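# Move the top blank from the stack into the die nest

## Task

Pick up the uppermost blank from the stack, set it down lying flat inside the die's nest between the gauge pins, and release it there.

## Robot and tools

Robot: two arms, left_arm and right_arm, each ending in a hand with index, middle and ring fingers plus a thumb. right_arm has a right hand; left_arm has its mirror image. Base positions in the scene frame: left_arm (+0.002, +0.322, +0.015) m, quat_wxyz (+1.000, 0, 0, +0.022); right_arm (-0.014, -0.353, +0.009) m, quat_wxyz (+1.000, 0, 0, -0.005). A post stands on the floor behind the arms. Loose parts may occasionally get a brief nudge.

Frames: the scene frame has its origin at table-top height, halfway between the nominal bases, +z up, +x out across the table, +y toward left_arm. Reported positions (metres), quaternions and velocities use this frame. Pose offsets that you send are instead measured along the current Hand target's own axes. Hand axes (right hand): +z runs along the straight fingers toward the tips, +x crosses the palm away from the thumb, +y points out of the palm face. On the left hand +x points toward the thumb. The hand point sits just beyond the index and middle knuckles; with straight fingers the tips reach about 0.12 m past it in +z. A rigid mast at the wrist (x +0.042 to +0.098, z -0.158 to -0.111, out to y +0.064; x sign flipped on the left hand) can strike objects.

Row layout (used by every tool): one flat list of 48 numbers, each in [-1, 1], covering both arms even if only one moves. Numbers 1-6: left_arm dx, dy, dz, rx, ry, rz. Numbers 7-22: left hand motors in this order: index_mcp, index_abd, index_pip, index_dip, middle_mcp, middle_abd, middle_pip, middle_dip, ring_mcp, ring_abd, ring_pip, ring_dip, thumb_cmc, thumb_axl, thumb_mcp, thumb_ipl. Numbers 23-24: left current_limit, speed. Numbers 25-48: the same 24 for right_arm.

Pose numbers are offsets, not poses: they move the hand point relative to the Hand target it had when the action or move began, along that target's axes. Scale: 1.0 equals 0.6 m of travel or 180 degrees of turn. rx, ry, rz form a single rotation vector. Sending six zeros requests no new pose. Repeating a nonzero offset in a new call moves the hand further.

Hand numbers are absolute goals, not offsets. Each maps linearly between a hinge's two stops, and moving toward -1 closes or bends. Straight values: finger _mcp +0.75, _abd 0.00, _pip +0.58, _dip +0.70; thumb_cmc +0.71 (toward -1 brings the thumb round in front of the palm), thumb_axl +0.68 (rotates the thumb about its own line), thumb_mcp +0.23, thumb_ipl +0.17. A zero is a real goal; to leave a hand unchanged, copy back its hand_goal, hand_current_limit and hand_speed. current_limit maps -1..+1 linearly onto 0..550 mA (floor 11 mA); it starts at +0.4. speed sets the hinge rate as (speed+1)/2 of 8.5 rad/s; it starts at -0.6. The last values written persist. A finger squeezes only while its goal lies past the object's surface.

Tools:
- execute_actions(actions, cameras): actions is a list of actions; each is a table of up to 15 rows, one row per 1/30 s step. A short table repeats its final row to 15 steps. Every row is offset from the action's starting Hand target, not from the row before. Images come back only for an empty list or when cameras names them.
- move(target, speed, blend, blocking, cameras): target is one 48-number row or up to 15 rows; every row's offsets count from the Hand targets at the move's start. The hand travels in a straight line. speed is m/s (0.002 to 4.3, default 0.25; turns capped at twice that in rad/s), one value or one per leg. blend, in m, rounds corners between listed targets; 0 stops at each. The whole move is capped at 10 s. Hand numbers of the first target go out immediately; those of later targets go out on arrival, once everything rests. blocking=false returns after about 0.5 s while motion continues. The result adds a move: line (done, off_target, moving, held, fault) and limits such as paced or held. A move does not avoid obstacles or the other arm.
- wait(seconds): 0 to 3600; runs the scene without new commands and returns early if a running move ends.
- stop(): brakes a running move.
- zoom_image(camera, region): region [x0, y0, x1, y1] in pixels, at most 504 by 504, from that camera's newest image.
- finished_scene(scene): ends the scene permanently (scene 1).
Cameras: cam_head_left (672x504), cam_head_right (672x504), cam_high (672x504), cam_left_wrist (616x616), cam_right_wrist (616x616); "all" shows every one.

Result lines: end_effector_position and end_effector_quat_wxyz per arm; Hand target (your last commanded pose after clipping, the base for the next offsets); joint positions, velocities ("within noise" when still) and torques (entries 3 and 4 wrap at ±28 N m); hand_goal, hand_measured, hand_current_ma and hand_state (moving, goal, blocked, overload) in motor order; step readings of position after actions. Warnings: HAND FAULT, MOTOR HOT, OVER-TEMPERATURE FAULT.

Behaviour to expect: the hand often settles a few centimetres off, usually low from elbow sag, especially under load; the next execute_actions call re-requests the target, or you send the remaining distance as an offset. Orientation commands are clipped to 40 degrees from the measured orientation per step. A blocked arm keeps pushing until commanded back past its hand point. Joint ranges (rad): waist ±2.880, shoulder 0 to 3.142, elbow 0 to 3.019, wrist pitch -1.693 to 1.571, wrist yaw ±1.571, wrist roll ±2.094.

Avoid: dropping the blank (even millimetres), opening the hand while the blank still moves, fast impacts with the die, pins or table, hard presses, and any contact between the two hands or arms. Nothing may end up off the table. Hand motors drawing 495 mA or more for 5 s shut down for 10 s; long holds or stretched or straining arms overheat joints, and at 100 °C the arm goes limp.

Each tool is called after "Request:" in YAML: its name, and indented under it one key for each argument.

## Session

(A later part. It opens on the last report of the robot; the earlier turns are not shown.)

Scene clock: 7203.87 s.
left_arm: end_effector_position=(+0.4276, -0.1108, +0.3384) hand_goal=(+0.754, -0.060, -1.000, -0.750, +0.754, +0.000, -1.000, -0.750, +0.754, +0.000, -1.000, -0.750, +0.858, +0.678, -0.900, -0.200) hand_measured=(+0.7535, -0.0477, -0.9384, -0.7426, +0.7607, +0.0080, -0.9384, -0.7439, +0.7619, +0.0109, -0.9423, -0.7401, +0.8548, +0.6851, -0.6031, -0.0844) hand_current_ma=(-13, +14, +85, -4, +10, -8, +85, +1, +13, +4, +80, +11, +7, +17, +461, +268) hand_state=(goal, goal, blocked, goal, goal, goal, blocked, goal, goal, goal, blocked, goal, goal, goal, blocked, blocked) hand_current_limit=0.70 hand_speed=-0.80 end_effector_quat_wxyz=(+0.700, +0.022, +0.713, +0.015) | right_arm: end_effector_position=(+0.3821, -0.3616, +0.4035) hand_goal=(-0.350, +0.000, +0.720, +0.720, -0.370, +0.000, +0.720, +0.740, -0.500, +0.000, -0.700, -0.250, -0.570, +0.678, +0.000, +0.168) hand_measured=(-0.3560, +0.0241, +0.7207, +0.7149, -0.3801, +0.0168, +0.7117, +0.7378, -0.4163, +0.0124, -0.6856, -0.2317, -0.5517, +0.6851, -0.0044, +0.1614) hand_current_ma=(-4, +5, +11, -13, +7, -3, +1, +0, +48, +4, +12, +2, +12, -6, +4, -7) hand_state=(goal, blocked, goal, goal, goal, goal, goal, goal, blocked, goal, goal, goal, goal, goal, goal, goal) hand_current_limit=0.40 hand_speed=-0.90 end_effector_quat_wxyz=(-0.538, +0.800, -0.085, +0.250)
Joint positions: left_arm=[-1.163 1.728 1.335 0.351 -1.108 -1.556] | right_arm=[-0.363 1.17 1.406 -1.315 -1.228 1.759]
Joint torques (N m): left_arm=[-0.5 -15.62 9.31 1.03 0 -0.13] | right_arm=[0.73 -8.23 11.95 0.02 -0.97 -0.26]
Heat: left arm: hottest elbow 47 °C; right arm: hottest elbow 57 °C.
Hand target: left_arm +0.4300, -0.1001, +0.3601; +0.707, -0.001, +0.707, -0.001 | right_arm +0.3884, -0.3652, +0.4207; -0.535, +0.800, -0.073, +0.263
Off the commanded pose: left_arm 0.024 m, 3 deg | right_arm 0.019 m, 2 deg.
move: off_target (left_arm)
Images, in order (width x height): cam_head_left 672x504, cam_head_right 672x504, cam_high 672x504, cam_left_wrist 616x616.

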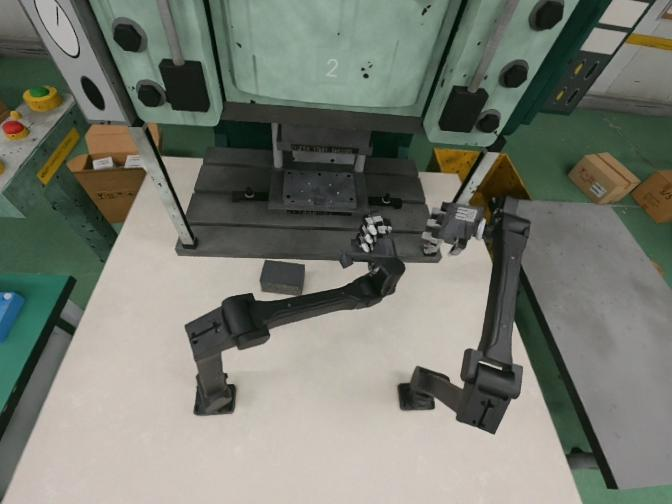

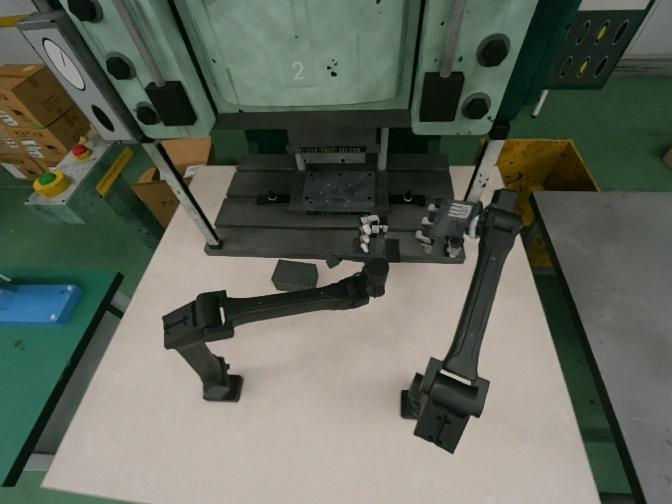

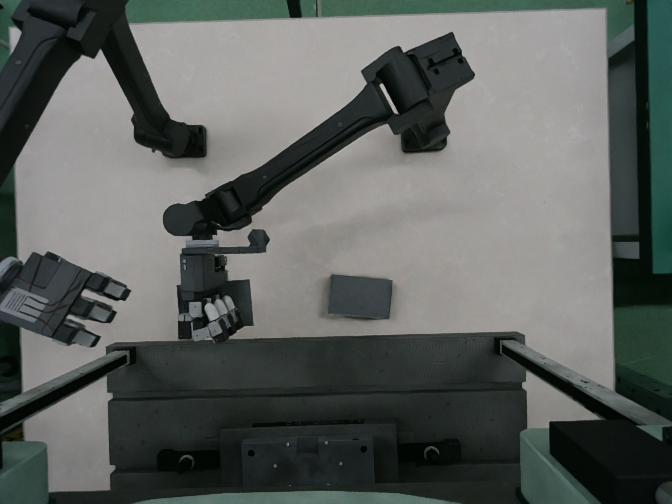

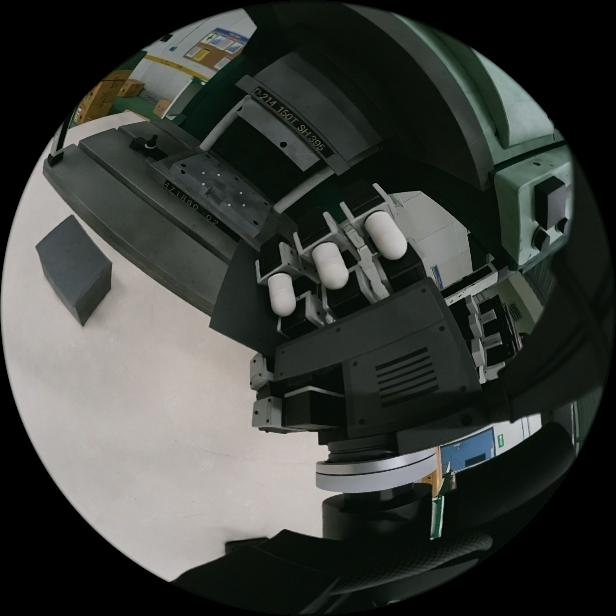

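Request:
move:
  target:
    - [0.0333,0.25,0.4833,0.0194,0,-0.0167,0.753,-0.06,-1.0,-0.75,0.753,0,-1.0,-0.75,0.753,0,-1.0,-0.75,0.857,0.678,-0.90,-0.20,0.7,-0.8,0,0,0,0,0,0,-0.35,0,0.72,0.72,-0.37,0,0.72,0.74,-0.50,0,-0.70,-0.25,-0.571,0.678,0.0,0.168,0.40,-0.9]
  speed: 0.1
  cameras: ["cam_left_wrist","cam_high","cam_head_left","cam_head_right"]

Request:
zoom_image:
  camera: "cam_high"
  region: [220, 330, 400, 504]

Request:
zoom_image:
  camera: "cam_head_left"
  region: [240, 130, 400, 270]

Request:
zoom_image:
  camera: "cam_head_right"
  region: [260, 130, 420, 270]

Scene clock: 7257.53 s.
left_arm: end_effector_position=(+0.7022, +0.0575, +0.2873) hand_goal=(+0.754, -0.060, -1.000, -0.750, +0.754, +0.000, -1.000, -0.750, +0.754, +0.000, -1.000, -0.750, +0.858, +0.678, -0.900, -0.200) hand_measured=(+0.7535, -0.0477, -0.9384, -0.7439, +0.7559, +0.0080, -0.9384, -0.7452, +0.7559, +0.0109, -0.9423, -0.7401, +0.8548, +0.6756, -0.6031, -0.0853) hand_current_ma=(-8, +11, +85, -4, +8, +1, +84, +4, +7, -3, +81, +9, +6, +11, +464, +262) hand_state=(goal, goal, blocked, goal, goal, goal, blocked, goal, goal, goal, blocked, goal, goal, goal, blocked, blocked) hand_current_limit=0.70 hand_speed=-0.80 end_effector_quat_wxyz=(+0.676, +0.027, +0.736, -0.018) | right_arm: end_effector_position=(+0.3821, -0.3616, +0.4035) hand_goal=(-0.350, +0.000, +0.720, +0.720, -0.370, +0.000, +0.720, +0.740, -0.500, +0.000, -0.700, -0.250, -0.570, +0.678, +0.000, +0.168) hand_measured=(-0.3560, +0.0241, +0.7220, +0.7149, -0.3801, +0.0168, +0.7130, +0.7366, -0.4175, +0.0124, -0.6856, -0.2317, -0.5504, +0.6841, -0.0044, +0.1605) hand_current_ma=(-2, -1, +9, -8, +2, +3, -5, +2, +47, -2, +15, -2, +17, +0, +7, -2) hand_state=(goal, blocked, goal, goal, goal, goal, goal, goal, blocked, goal, goal, goal, goal, goal, goal, goal) hand_current_limit=0.40 hand_speed=-0.90 end_effector_quat_wxyz=(-0.538, +0.800, -0.085, +0.250)
Joint positions: left_arm=[-0.619 1.878 1.459 0.321 -0.509 -1.608] | right_arm=[-0.363 1.17 1.406 -1.315 -1.228 1.759]
Joint torques (N m): left_arm=[-1.38 -15.74 15.57 1.68 -0.02 -0.13] | right_arm=[0.56 -8.41 11.89 -0.09 -1 -0.23]
Heat: left arm: hottest elbow 51 °C; right arm: hottest elbow 57 °C.
Hand target: left_arm +0.7199, +0.0500, +0.3397; +0.706, +0.002, +0.707, -0.041 | right_arm +0.3884, -0.3652, +0.4207; -0.535, +0.800, -0.073, +0.263
Off the commanded pose: left_arm 0.056 m, 6 deg | right_arm 0.019 m, 2 deg.
move: off_target (left_arm)
Images, in order (width x height): cam_head_left 672x504, cam_head_right 672x504, cam_high 672x504, cam_left_wrist 616x616.

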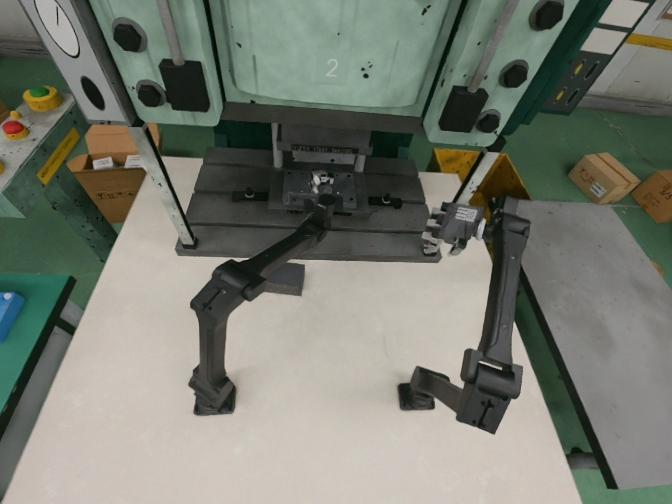

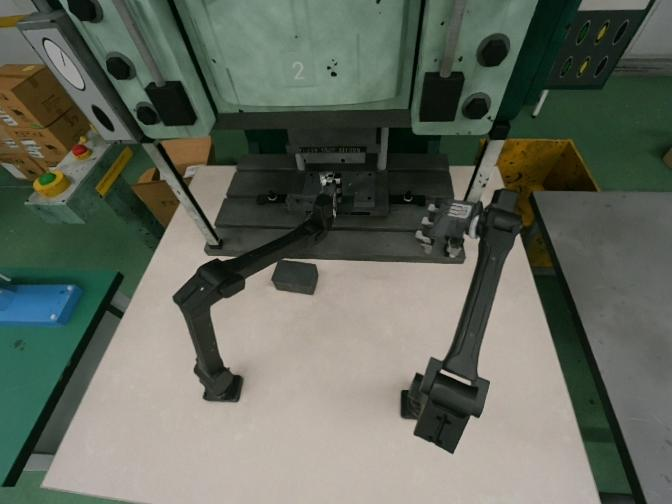

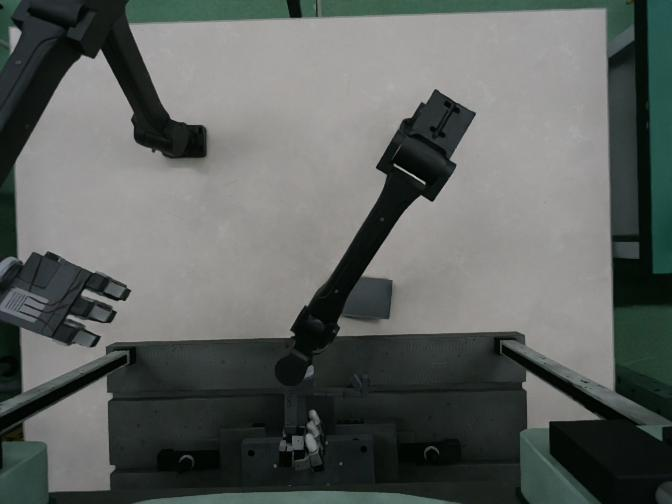

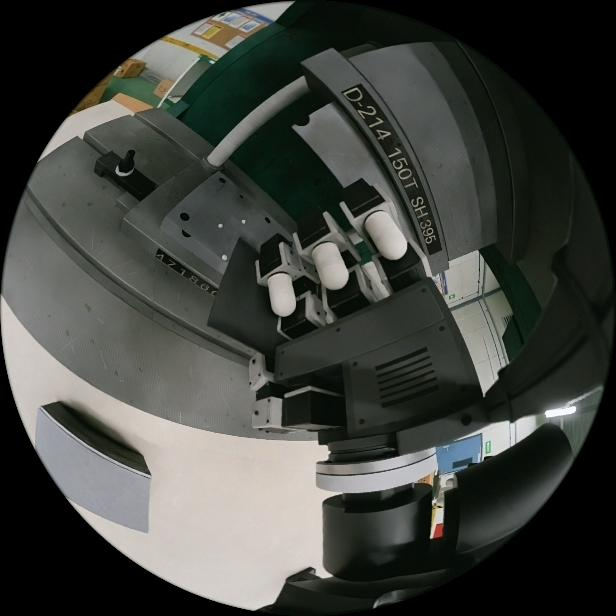

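Scaled by 2.800 from the camera's image (finer frame: 960x720).

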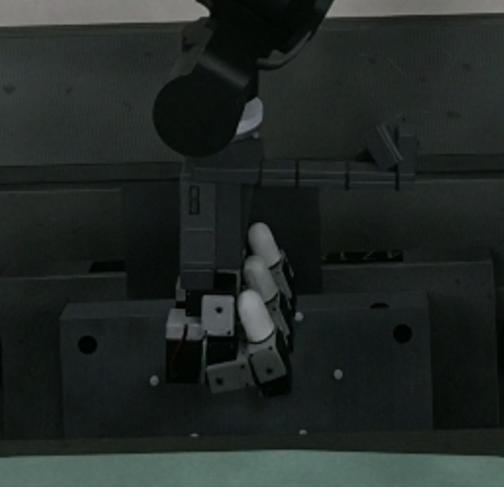

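Scaled by 3.150 from the camera's image (finer frame: 960x720).

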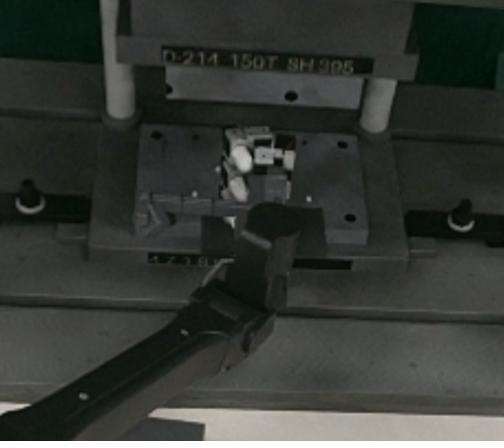

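Scaled by 3.150 from the camera's image (finer frame: 960x720).

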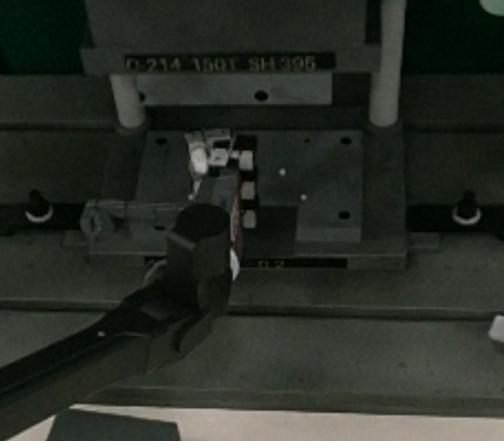

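Request:
move:
  target:
    - [0.1032,0.0355,0.145,0,-0.022,0,0.753,-0.06,-1.0,-0.75,0.753,0,-1.0,-0.75,0.753,0,-1.0,-0.75,0.857,0.678,-0.90,-0.20,0.7,-0.8,0,0,0,0,0,0,-0.35,0,0.72,0.72,-0.37,0,0.72,0.74,-0.50,0,-0.70,-0.25,-0.571,0.678,0.0,0.168,0.40,-0.9]
  speed: 0.06
  cameras: ["cam_left_wrist","cam_high","cam_head_left","cam_head_right"]

Request:
zoom_image:
  camera: "cam_high"
  region: [220, 364, 400, 504]

Request:
zoom_image:
  camera: "cam_head_left"
  region: [250, 140, 390, 240]

Request:
zoom_image:
  camera: "cam_head_right"
  region: [270, 140, 410, 240]

Scene clock: 7278.77 s.
left_arm: end_effector_position=(+0.7842, +0.0648, +0.2139) hand_goal=(+0.754, -0.060, -1.000, -0.750, +0.754, +0.000, -1.000, -0.750, +0.754, +0.000, -1.000, -0.750, +0.858, +0.678, -0.900, -0.200) hand_measured=(+0.7535, -0.0462, -0.9384, -0.7439, +0.7547, +0.0080, -0.9384, -0.7452, +0.7559, +0.0095, -0.9423, -0.7414, +0.8548, +0.6756, -0.6031, -0.0853) hand_current_ma=(-9, +7, +86, -3, +11, -5, +86, +2, +5, +3, +88, +10, +7, +8, +464, +263) hand_state=(goal, goal, blocked, goal, goal, goal, blocked, goal, goal, goal, blocked, goal, goal, goal, blocked, blocked) hand_current_limit=0.70 hand_speed=-0.80 end_effector_quat_wxyz=(+0.690, +0.018, +0.723, -0.028) | right_arm: end_effector_position=(+0.3821, -0.3616, +0.4035) hand_goal=(-0.350, +0.000, +0.720, +0.720, -0.370, +0.000, +0.720, +0.740, -0.500, +0.000, -0.700, -0.250, -0.570, +0.678, +0.000, +0.168) hand_measured=(-0.3560, +0.0241, +0.7220, +0.7162, -0.3789, +0.0168, +0.7130, +0.7378, -0.4175, +0.0139, -0.6856, -0.2330, -0.5517, +0.6841, -0.0044, +0.1624) hand_current_ma=(+14, +4, +4, -6, -1, +9, +0, -2, +49, +1, +11, +1, +11, +2, +1, -6) hand_state=(goal, blocked, goal, goal, goal, goal, goal, goal, blocked, goal, goal, goal, goal, goal, goal, goal) hand_current_limit=0.40 hand_speed=-0.90 end_effector_quat_wxyz=(-0.538, +0.800, -0.085, +0.250)
Joint positions: left_arm=[-0.545 2.125 1.629 0.445 -0.434 -1.608] | right_arm=[-0.363 1.17 1.406 -1.315 -1.228 1.759]
Joint torques (N m): left_arm=[-0.62 -17.96 15.28 2.97 0.04 0.18] | right_arm=[0.26 -8.18 11.93 -0.01 -0.97 -0.22]
Heat: left arm: hottest elbow 56 °C; right arm: hottest elbow 57 °C.
Hand target: left_arm +0.8079, +0.0624, +0.2767; +0.730, +0.001, +0.682, -0.041 | right_arm +0.3884, -0.3652, +0.4207; -0.535, +0.800, -0.073, +0.263
Off the commanded pose: left_arm 0.067 m, 7 deg | right_arm 0.019 m, 2 deg.
move: off_target (left_arm)
Images, in order (width x height): cam_head_left 672x504, cam_head_right 672x504, cam_high 672x504, cam_left_wrist 616x616.

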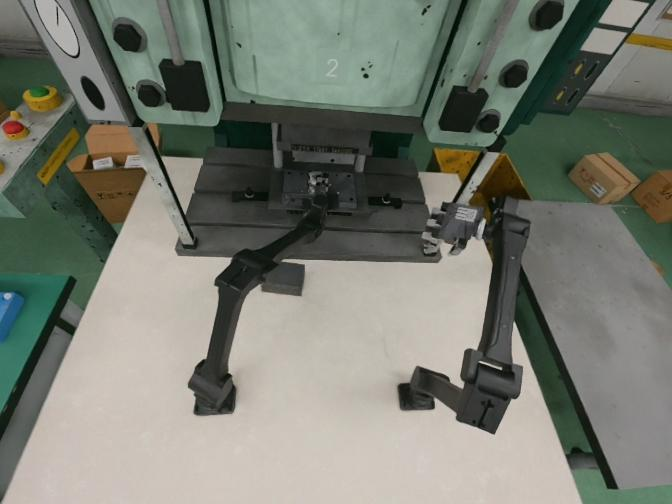

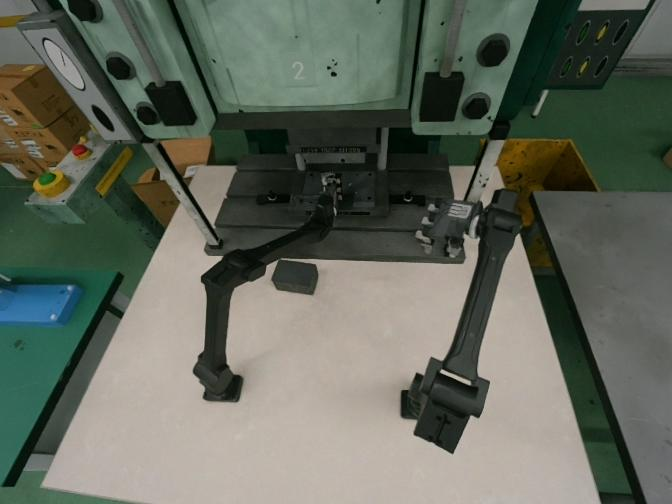

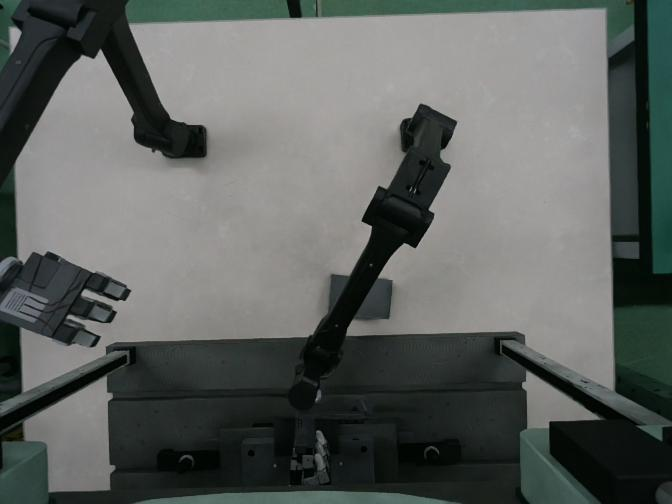

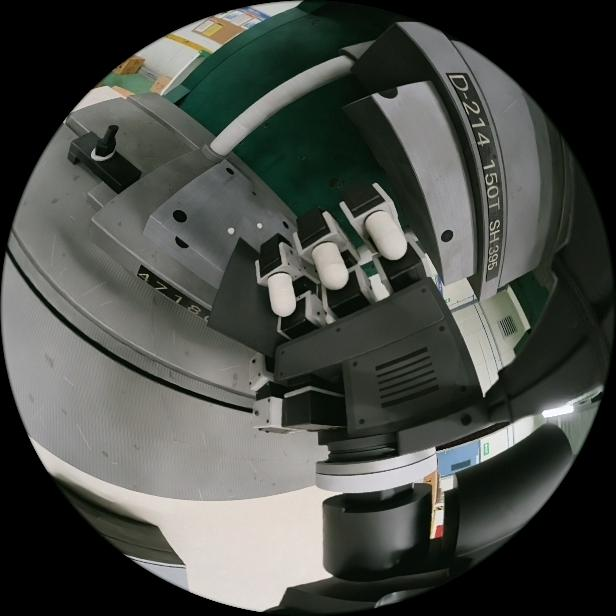

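Scaled by 2.800 from the camera's image (finer frame: 960x720).

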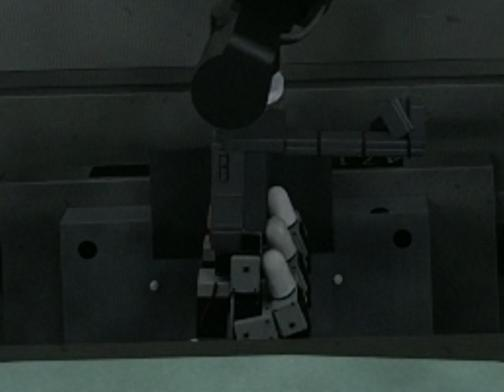

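Scaled by 3.600 from the camera's image (finer frame: 960x720).

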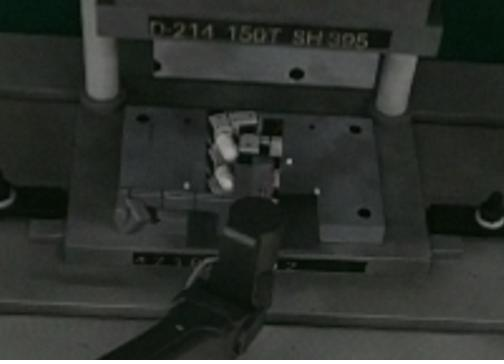

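Scaled by 3.600 from the camera's image (finer frame: 960x720).

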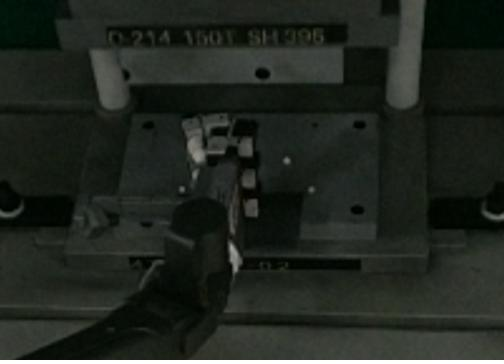

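Request:
move:
  target:
    - [0.0036,0.0024,0.053,0,-0.012,0,0.753,-0.06,-1.0,-0.75,0.753,0,-1.0,-0.75,0.753,0,-1.0,-0.75,0.857,0.678,-0.90,-0.20,0.7,-0.8,0,0,0,0,0,0,-0.35,0,0.72,0.72,-0.37,0,0.72,0.74,-0.50,0,-0.70,-0.25,-0.571,0.678,0.0,0.168,0.40,-0.9]
  speed: 0.05
  cameras: ["cam_left_wrist","cam_high","cam_head_left","cam_head_right"]

Request:
zoom_image:
  camera: "cam_high"
  region: [240, 394, 380, 504]

Request:
zoom_image:
  camera: "cam_head_left"
  region: [275, 160, 375, 230]

Request:
zoom_image:
  camera: "cam_head_right"
  region: [295, 160, 395, 230]

Request:
zoom_image:
  camera: "cam_left_wrist"
  region: [100, 150, 400, 450]

Scene clock: 7311.70 s.
left_arm: end_effector_position=(+0.8174, +0.0632, +0.2119) hand_goal=(+0.754, -0.060, -1.000, -0.750, +0.754, +0.000, -1.000, -0.750, +0.754, +0.000, -1.000, -0.750, +0.858, +0.678, -0.900, -0.200) hand_measured=(+0.7535, -0.0477, -0.9384, -0.7439, +0.7559, +0.0080, -0.9384, -0.7439, +0.7559, +0.0109, -0.9423, -0.7401, +0.8548, +0.6756, -0.6031, -0.0853) hand_current_ma=(-11, +12, +85, -4, +9, -5, +86, +4, +2, +0, +79, +8, +6, +13, +465, +260) hand_state=(goal, goal, blocked, goal, goal, goal, blocked, goal, goal, goal, blocked, goal, goal, goal, blocked, blocked) hand_current_limit=0.70 hand_speed=-0.80 end_effector_quat_wxyz=(+0.703, +0.017, +0.710, -0.029) | right_arm: end_effector_position=(+0.3821, -0.3616, +0.4035) hand_goal=(-0.350, +0.000, +0.720, +0.720, -0.370, +0.000, +0.720, +0.740, -0.500, +0.000, -0.700, -0.250, -0.570, +0.678, +0.000, +0.168) hand_measured=(-0.3548, +0.0227, +0.7220, +0.7149, -0.3801, +0.0183, +0.7130, +0.7378, -0.4175, +0.0139, -0.6856, -0.2317, -0.5529, +0.6851, -0.0044, +0.1614) hand_current_ma=(-3, -4, +9, -13, -2, +5, -2, -2, +46, +9, +8, +0, +10, -1, +3, -1) hand_state=(goal, blocked, goal, goal, goal, goal, goal, goal, blocked, goal, goal, goal, goal, goal, goal, goal) hand_current_limit=0.40 hand_speed=-0.90 end_effector_quat_wxyz=(-0.538, +0.800, -0.085, +0.250)
Joint positions: left_arm=[-0.525 2.209 1.746 0.452 -0.415 -1.593] | right_arm=[-0.363 1.17 1.406 -1.315 -1.228 1.759]
Joint torques (N m): left_arm=[-0.79 -18.9 15.61 2.71 0.05 0.19] | right_arm=[0.62 -8.12 11.78 -0.01 -0.97 -0.25]
Heat: left arm: hottest elbow 57 °C; right arm: hottest elbow 58 °C.
Hand target: left_arm +0.8398, +0.0619, +0.2765; +0.743, +0.000, +0.668, -0.041 | right_arm +0.3884, -0.3652, +0.4207; -0.535, +0.800, -0.073, +0.263
Off the commanded pose: left_arm 0.069 m, 7 deg | right_arm 0.019 m, 2 deg.
move: off_target (left_arm)
Images, in order (width x height): cam_head_left 672x504, cam_head_right 672x504, cam_high 672x504, cam_left_wrist 616x616.

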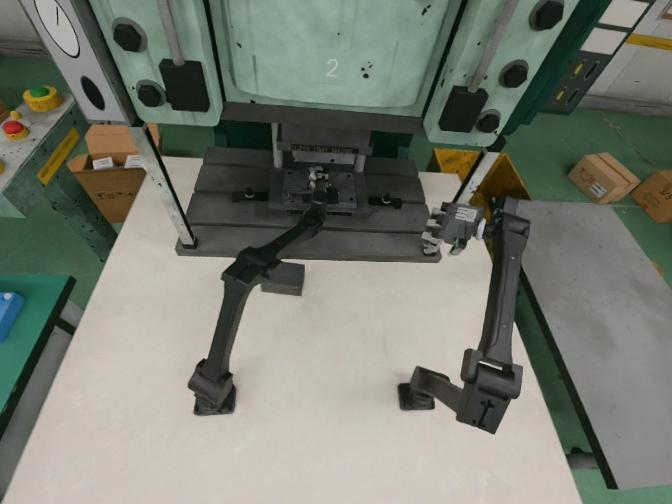

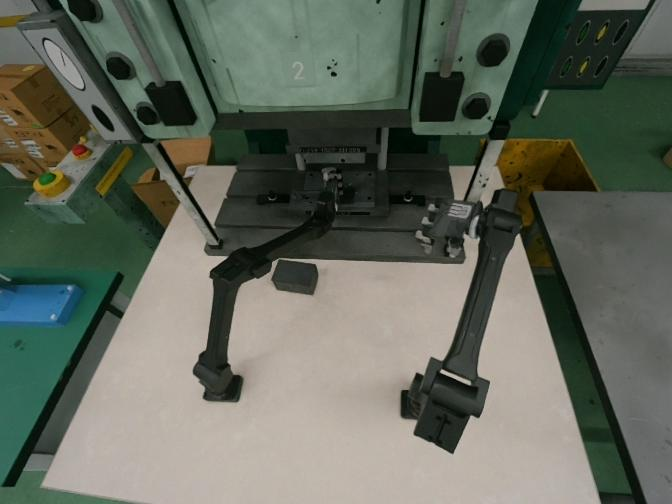

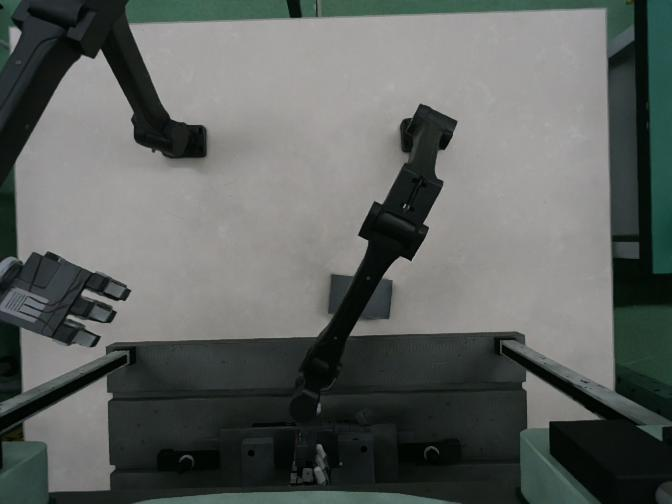

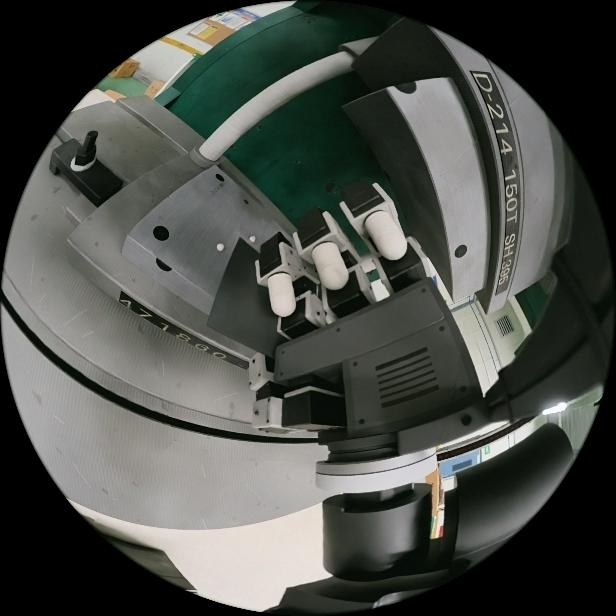

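Scaled by 3.600 from the camera's image (finer frame: 960x720).

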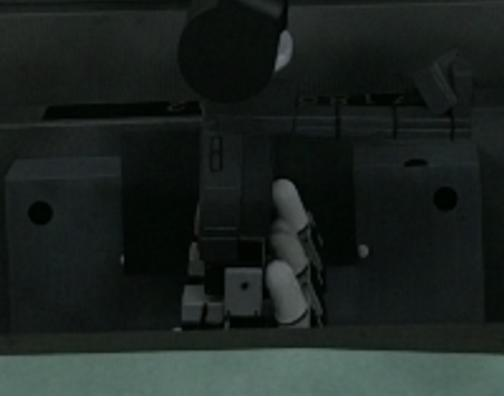

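Scaled by 5.040 from the camera's image (finer frame: 960x720).

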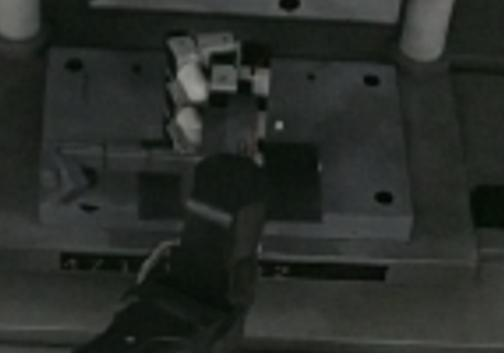

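Scaled by 5.040 from the camera's image (finer frame: 960x720).

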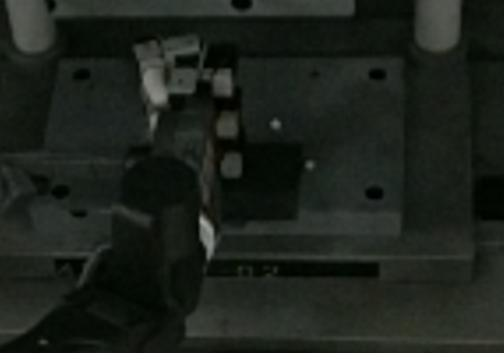

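Scaled by 1.680 from the camera's image (finer frame: 880x880).

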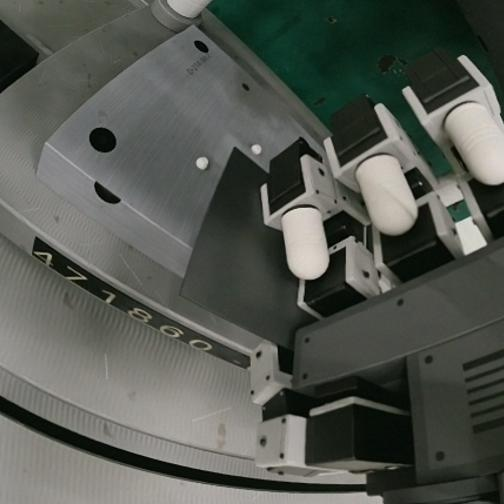

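Request:
move:
  target:
    - [0.0413,0.0067,0.045,0,-0.003,0,0.753,-0.06,-1.0,-0.75,0.753,0,-1.0,-0.75,0.753,0,-1.0,-0.75,0.857,0.678,-0.90,-0.20,0.7,-0.8,0,0,0,0,0,0,-0.35,0,0.72,0.72,-0.37,0,0.72,0.74,-0.50,0,-0.70,-0.25,-0.571,0.678,0.0,0.168,0.40,-0.9]
  speed: 0.04
  cameras: ["cam_left_wrist","cam_high","cam_head_left","cam_head_right"]

Request:
zoom_image:
  camera: "cam_high"
  region: [240, 394, 380, 504]

Request:
zoom_image:
  camera: "cam_head_left"
  region: [275, 160, 375, 230]

Request:
zoom_image:
  camera: "cam_head_right"
  region: [295, 160, 395, 230]

Request:
zoom_image:
  camera: "cam_left_wrist"
  region: [100, 150, 400, 450]

Scene clock: 7333.97 s.
left_arm: end_effector_position=(+0.8457, +0.0623, +0.1896) hand_goal=(+0.754, -0.060, -1.000, -0.750, +0.754, +0.000, -1.000, -0.750, +0.754, +0.000, -1.000, -0.750, +0.858, +0.678, -0.900, -0.200) hand_measured=(+0.7535, -0.0477, -0.9384, -0.7439, +0.7547, +0.0080, -0.9397, -0.7439, +0.7559, +0.0095, -0.9423, -0.7414, +0.8548, +0.6746, -0.6031, -0.0863) hand_current_ma=(-11, +10, +86, +1, +7, -6, +89, +6, +6, -1, +77, +5, +3, +6, +465, +259) hand_state=(goal, goal, blocked, goal, goal, goal, blocked, goal, goal, goal, blocked, goal, goal, goal, blocked, blocked) hand_current_limit=0.70 hand_speed=-0.80 end_effector_quat_wxyz=(+0.706, +0.016, +0.707, -0.031) | right_arm: end_effector_position=(+0.3821, -0.3616, +0.4035) hand_goal=(-0.350, +0.000, +0.720, +0.720, -0.370, +0.000, +0.720, +0.740, -0.500, +0.000, -0.700, -0.250, -0.570, +0.678, +0.000, +0.168) hand_measured=(-0.3560, +0.0241, +0.7207, +0.7149, -0.3801, +0.0168, +0.7117, +0.7366, -0.4163, +0.0124, -0.6856, -0.2317, -0.5529, +0.6851, -0.0044, +0.1614) hand_current_ma=(+2, +0, +10, -7, -5, +1, +0, -3, +47, +2, +15, +2, +16, -4, +3, -2) hand_state=(goal, blocked, goal, goal, goal, goal, goal, goal, blocked, goal, goal, goal, goal, goal, goal, goal) hand_current_limit=0.40 hand_speed=-0.90 end_effector_quat_wxyz=(-0.538, +0.800, -0.085, +0.250)
Joint positions: left_arm=[-0.508 2.303 1.85 0.452 -0.397 -1.591] | right_arm=[-0.363 1.17 1.406 -1.315 -1.228 1.759]
Joint torques (N m): left_arm=[-0.38 -19.43 15.73 2.77 0.08 0.18] | right_arm=[0.44 -8.18 11.78 -0.05 -0.97 -0.26]
Heat: left arm: hottest elbow 59 °C; right arm: hottest elbow 58 °C.
Hand target: left_arm +0.8694, +0.0630, +0.2547; +0.746, +0.000, +0.665, -0.041 | right_arm +0.3884, -0.3652, +0.4207; -0.535, +0.800, -0.073, +0.263
Off the commanded pose: left_arm 0.069 m, 7 deg | right_arm 0.019 m, 2 deg.
move: off_target (left_arm)
Images, in order (width x height): cam_head_left 672x504, cam_head_right 672x504, cam_high 672x504, cam_left_wrist 616x616.

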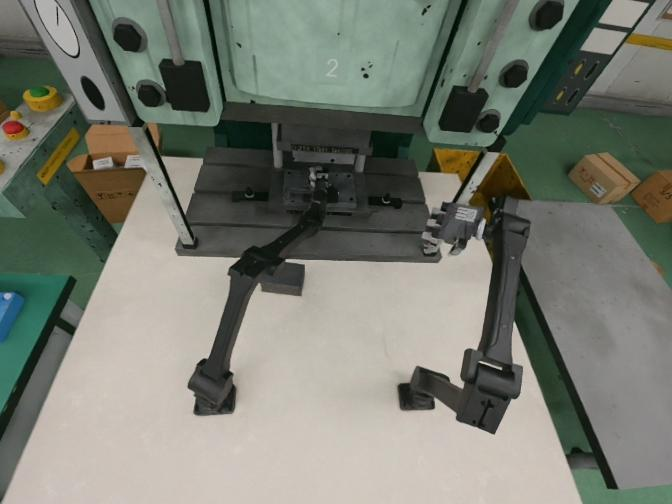

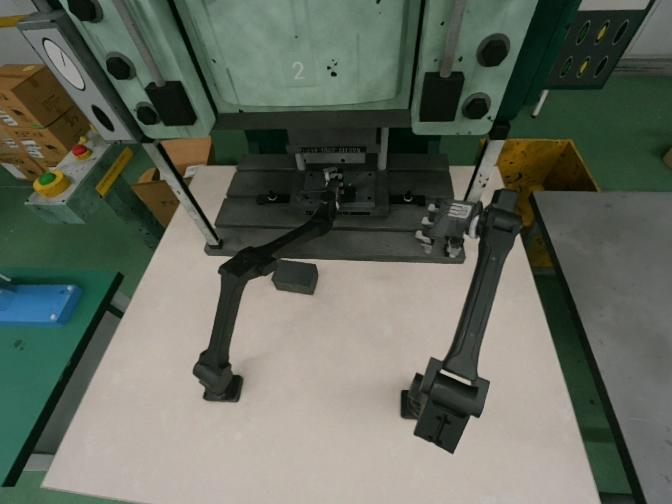

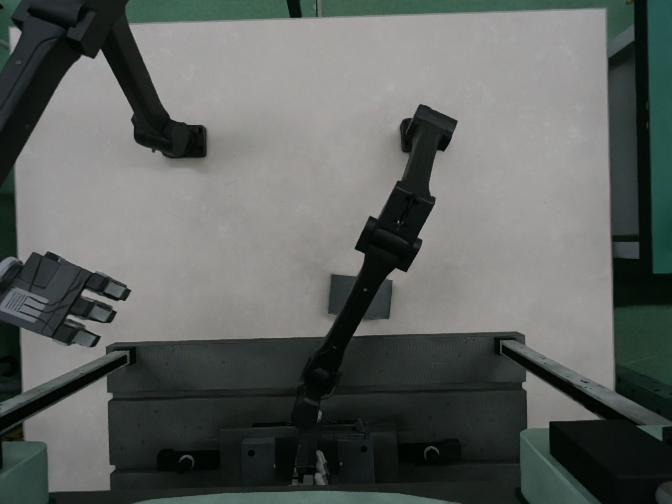

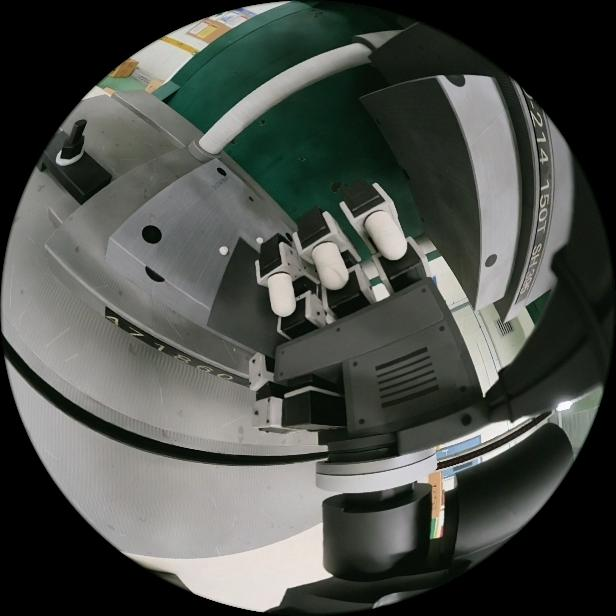

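Scaled by 3.600 from the camera's image (finer frame: 960x720).

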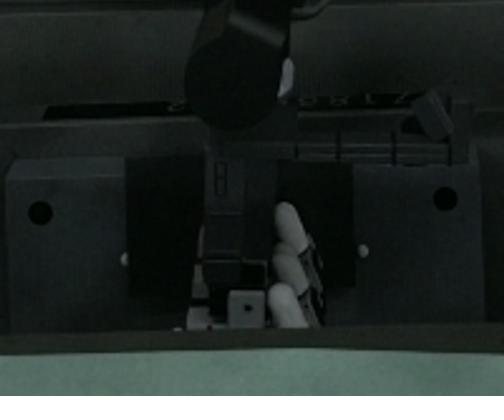

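Scaled by 5.040 from the camera's image (finer frame: 960x720).

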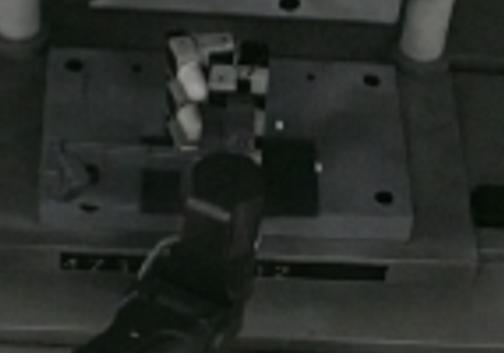

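Scaled by 5.040 from the camera's image (finer frame: 960x720).

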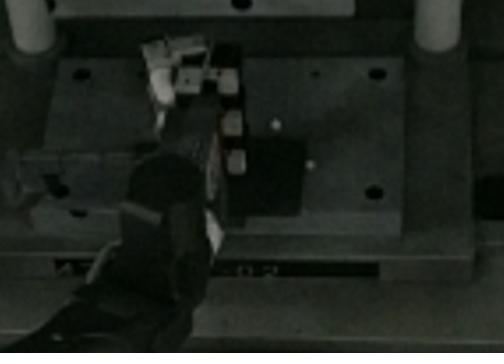

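Scaled by 1.680 from the camera's image (finer frame: 880x880).

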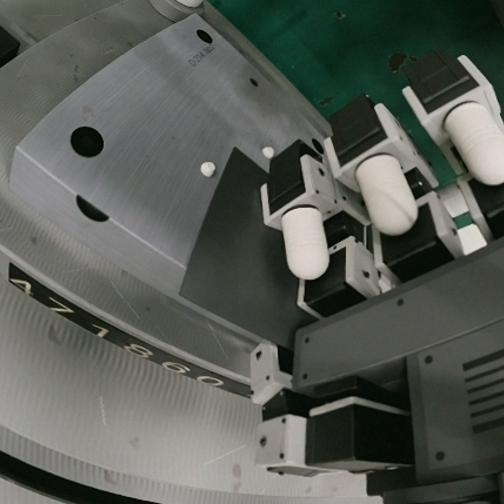

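Request:
move:
  target:
    - [0,0,0,0,0,0,0.753,-0.06,-1.0,-0.75,0.753,0,-1.0,-0.75,0.753,0,-1.0,-0.75,0.857,0.678,-0.90,-0.13,0.7,-0.95,0,0,0,0,0,0,-0.35,0,0.72,0.72,-0.37,0,0.72,0.74,-0.50,0,-0.70,-0.25,-0.571,0.678,0.0,0.168,0.40,-0.9]
  speed: 0.04
  cameras: ["cam_left_wrist"]

Request:
zoom_image:
  camera: "cam_left_wrist"
  region: [100, 150, 400, 450]

Scene clock: 7348.50 s.
left_arm: end_effector_position=(+0.8457, +0.0622, +0.1896) hand_goal=(+0.754, -0.060, -1.000, -0.750, +0.754, +0.000, -1.000, -0.750, +0.754, +0.000, -1.000, -0.750, +0.858, +0.678, -0.900, -0.130) hand_measured=(+0.7547, -0.0477, -0.9384, -0.7439, +0.7547, +0.0080, -0.9397, -0.7439, +0.7559, +0.0109, -0.9423, -0.7401, +0.8548, +0.6746, -0.6031, -0.0853) hand_current_ma=(-10, +11, +83, -6, +8, +0, +87, +2, +3, -3, +79, +7, +7, +10, +459, +84) hand_state=(goal, goal, blocked, goal, goal, goal, blocked, goal, goal, goal, blocked, goal, goal, goal, blocked, moving) hand_current_limit=0.70 hand_speed=-0.95 end_effector_quat_wxyz=(+0.706, +0.017, +0.707, -0.031) | right_arm: end_effector_position=(+0.3821, -0.3616, +0.4035) hand_goal=(-0.350, +0.000, +0.720, +0.720, -0.370, +0.000, +0.720, +0.740, -0.500, +0.000, -0.700, -0.250, -0.570, +0.678, +0.000, +0.168) hand_measured=(-0.3548, +0.0241, +0.7207, +0.7149, -0.3789, +0.0168, +0.7117, +0.7366, -0.4175, +0.0124, -0.6856, -0.2317, -0.5517, +0.6841, -0.0054, +0.1614) hand_current_ma=(+1, -4, +9, -8, +6, +1, -3, +1, +51, +0, +11, +1, +16, -1, +3, -5) hand_state=(goal, blocked, goal, goal, goal, goal, goal, goal, blocked, goal, goal, goal, goal, goal, goal, goal) hand_current_limit=0.40 hand_speed=-0.90 end_effector_quat_wxyz=(-0.538, +0.800, -0.085, +0.250)
Joint positions: left_arm=[-0.508 2.303 1.85 0.452 -0.397 -1.591] | right_arm=[-0.363 1.17 1.406 -1.315 -1.228 1.759]
Joint torques (N m): left_arm=[-0.56 -19.55 15.72 2.81 0.06 0.19] | right_arm=[0.67 -8.29 11.88 -0.1 -0.99 -0.23]
Heat: left arm: hottest elbow 62 °C; right arm: hottest elbow 58 °C.
Hand target: left_arm +0.8694, +0.0630, +0.2547; +0.746, +0.000, +0.665, -0.041 | right_arm +0.3884, -0.3652, +0.4207; -0.535, +0.800, -0.073, +0.263
Off the commanded pose: left_arm 0.069 m, 7 deg | right_arm 0.019 m, 2 deg.
move: done

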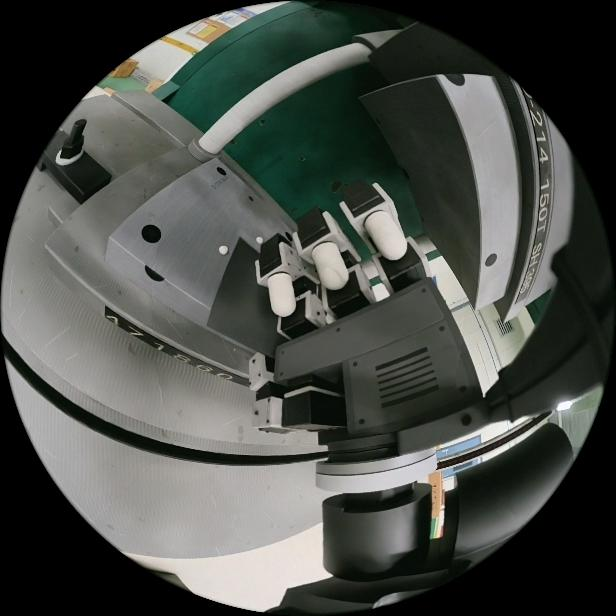

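Scaled by 1.680 from the camera's image (finer frame: 880x880).

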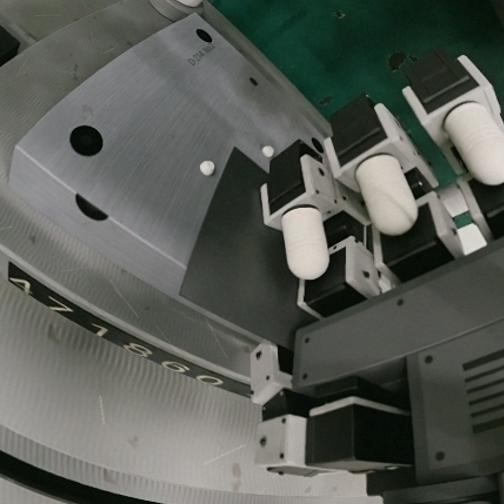

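Request:
move:
  target:
    - [0,0,0,0,0,0,0.753,-0.06,-1.0,-0.75,0.753,0,-1.0,-0.75,0.753,0,-1.0,-0.75,0.857,0.678,-0.95,-0.06,0.7,-0.95,0,0,0,0,0,0,-0.35,0,0.72,0.72,-0.37,0,0.72,0.74,-0.50,0,-0.70,-0.25,-0.571,0.678,0.0,0.168,0.40,-0.9]
  speed: 0.04
  cameras: ["cam_left_wrist"]

Scene clock: 7354.50 s.
left_arm: end_effector_position=(+0.8457, +0.0622, +0.1897) hand_goal=(+0.754, -0.060, -1.000, -0.750, +0.754, +0.000, -1.000, -0.750, +0.754, +0.000, -1.000, -0.750, +0.858, +0.678, -0.950, -0.060) hand_measured=(+0.7547, -0.0477, -0.9397, -0.7426, +0.7559, +0.0080, -0.9384, -0.7452, +0.7559, +0.0095, -0.9410, -0.7414, +0.8548, +0.6693, -0.6368, -0.0263) hand_current_ma=(-13, +11, +87, -3, +9, -4, +87, +0, +4, +0, +78, +8, +8, +3, +460, +45) hand_state=(goal, goal, blocked, goal, goal, goal, blocked, goal, goal, goal, blocked, goal, goal, goal, blocked, blocked) hand_current_limit=0.70 hand_speed=-0.95 end_effector_quat_wxyz=(+0.706, +0.017, +0.707, -0.031) | right_arm: end_effector_position=(+0.3821, -0.3616, +0.4035) hand_goal=(-0.350, +0.000, +0.720, +0.720, -0.370, +0.000, +0.720, +0.740, -0.500, +0.000, -0.700, -0.250, -0.570, +0.678, +0.000, +0.168) hand_measured=(-0.3548, +0.0256, +0.7207, +0.7162, -0.3789, +0.0168, +0.7117, +0.7366, -0.4175, +0.0124, -0.6856, -0.2330, -0.5542, +0.6851, -0.0044, +0.1614) hand_current_ma=(+9, +2, +4, -13, -2, +0, +0, +6, +49, +4, +13, -3, +10, -4, +1, -8) hand_state=(goal, blocked, goal, goal, goal, goal, goal, goal, blocked, goal, goal, goal, goal, goal, goal, goal) hand_current_limit=0.40 hand_speed=-0.90 end_effector_quat_wxyz=(-0.538, +0.800, -0.085, +0.250)
Joint positions: left_arm=[-0.508 2.303 1.85 0.452 -0.397 -1.591] | right_arm=[-0.363 1.17 1.406 -1.315 -1.228 1.759]
Joint torques (N m): left_arm=[-0.67 -19.72 15.69 2.76 0.08 0.2] | right_arm=[0.85 -8.53 11.82 -0.03 -0.95 -0.24]
Heat: left arm: hottest elbow 63 °C; right arm: hottest elbow 58 °C.
Hand target: left_arm +0.8694, +0.0630, +0.2547; +0.746, +0.000, +0.665, -0.041 | right_arm +0.3884, -0.3652, +0.4207; -0.535, +0.800, -0.073, +0.263
Off the commanded pose: left_arm 0.069 m, 7 deg | right_arm 0.019 m, 2 deg.
move: done

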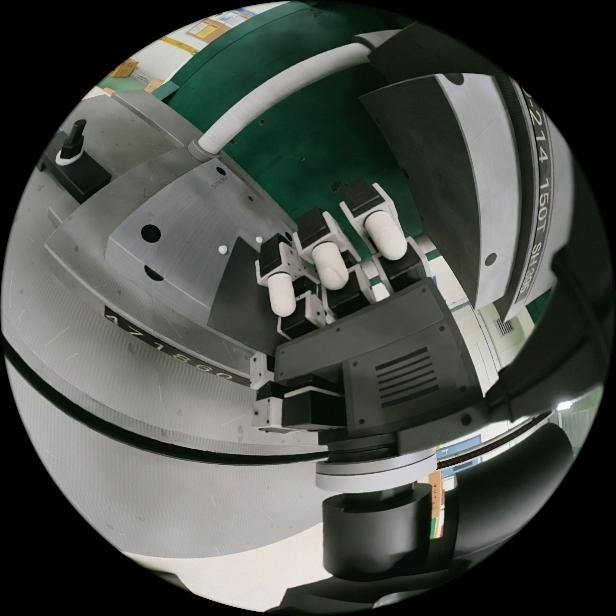

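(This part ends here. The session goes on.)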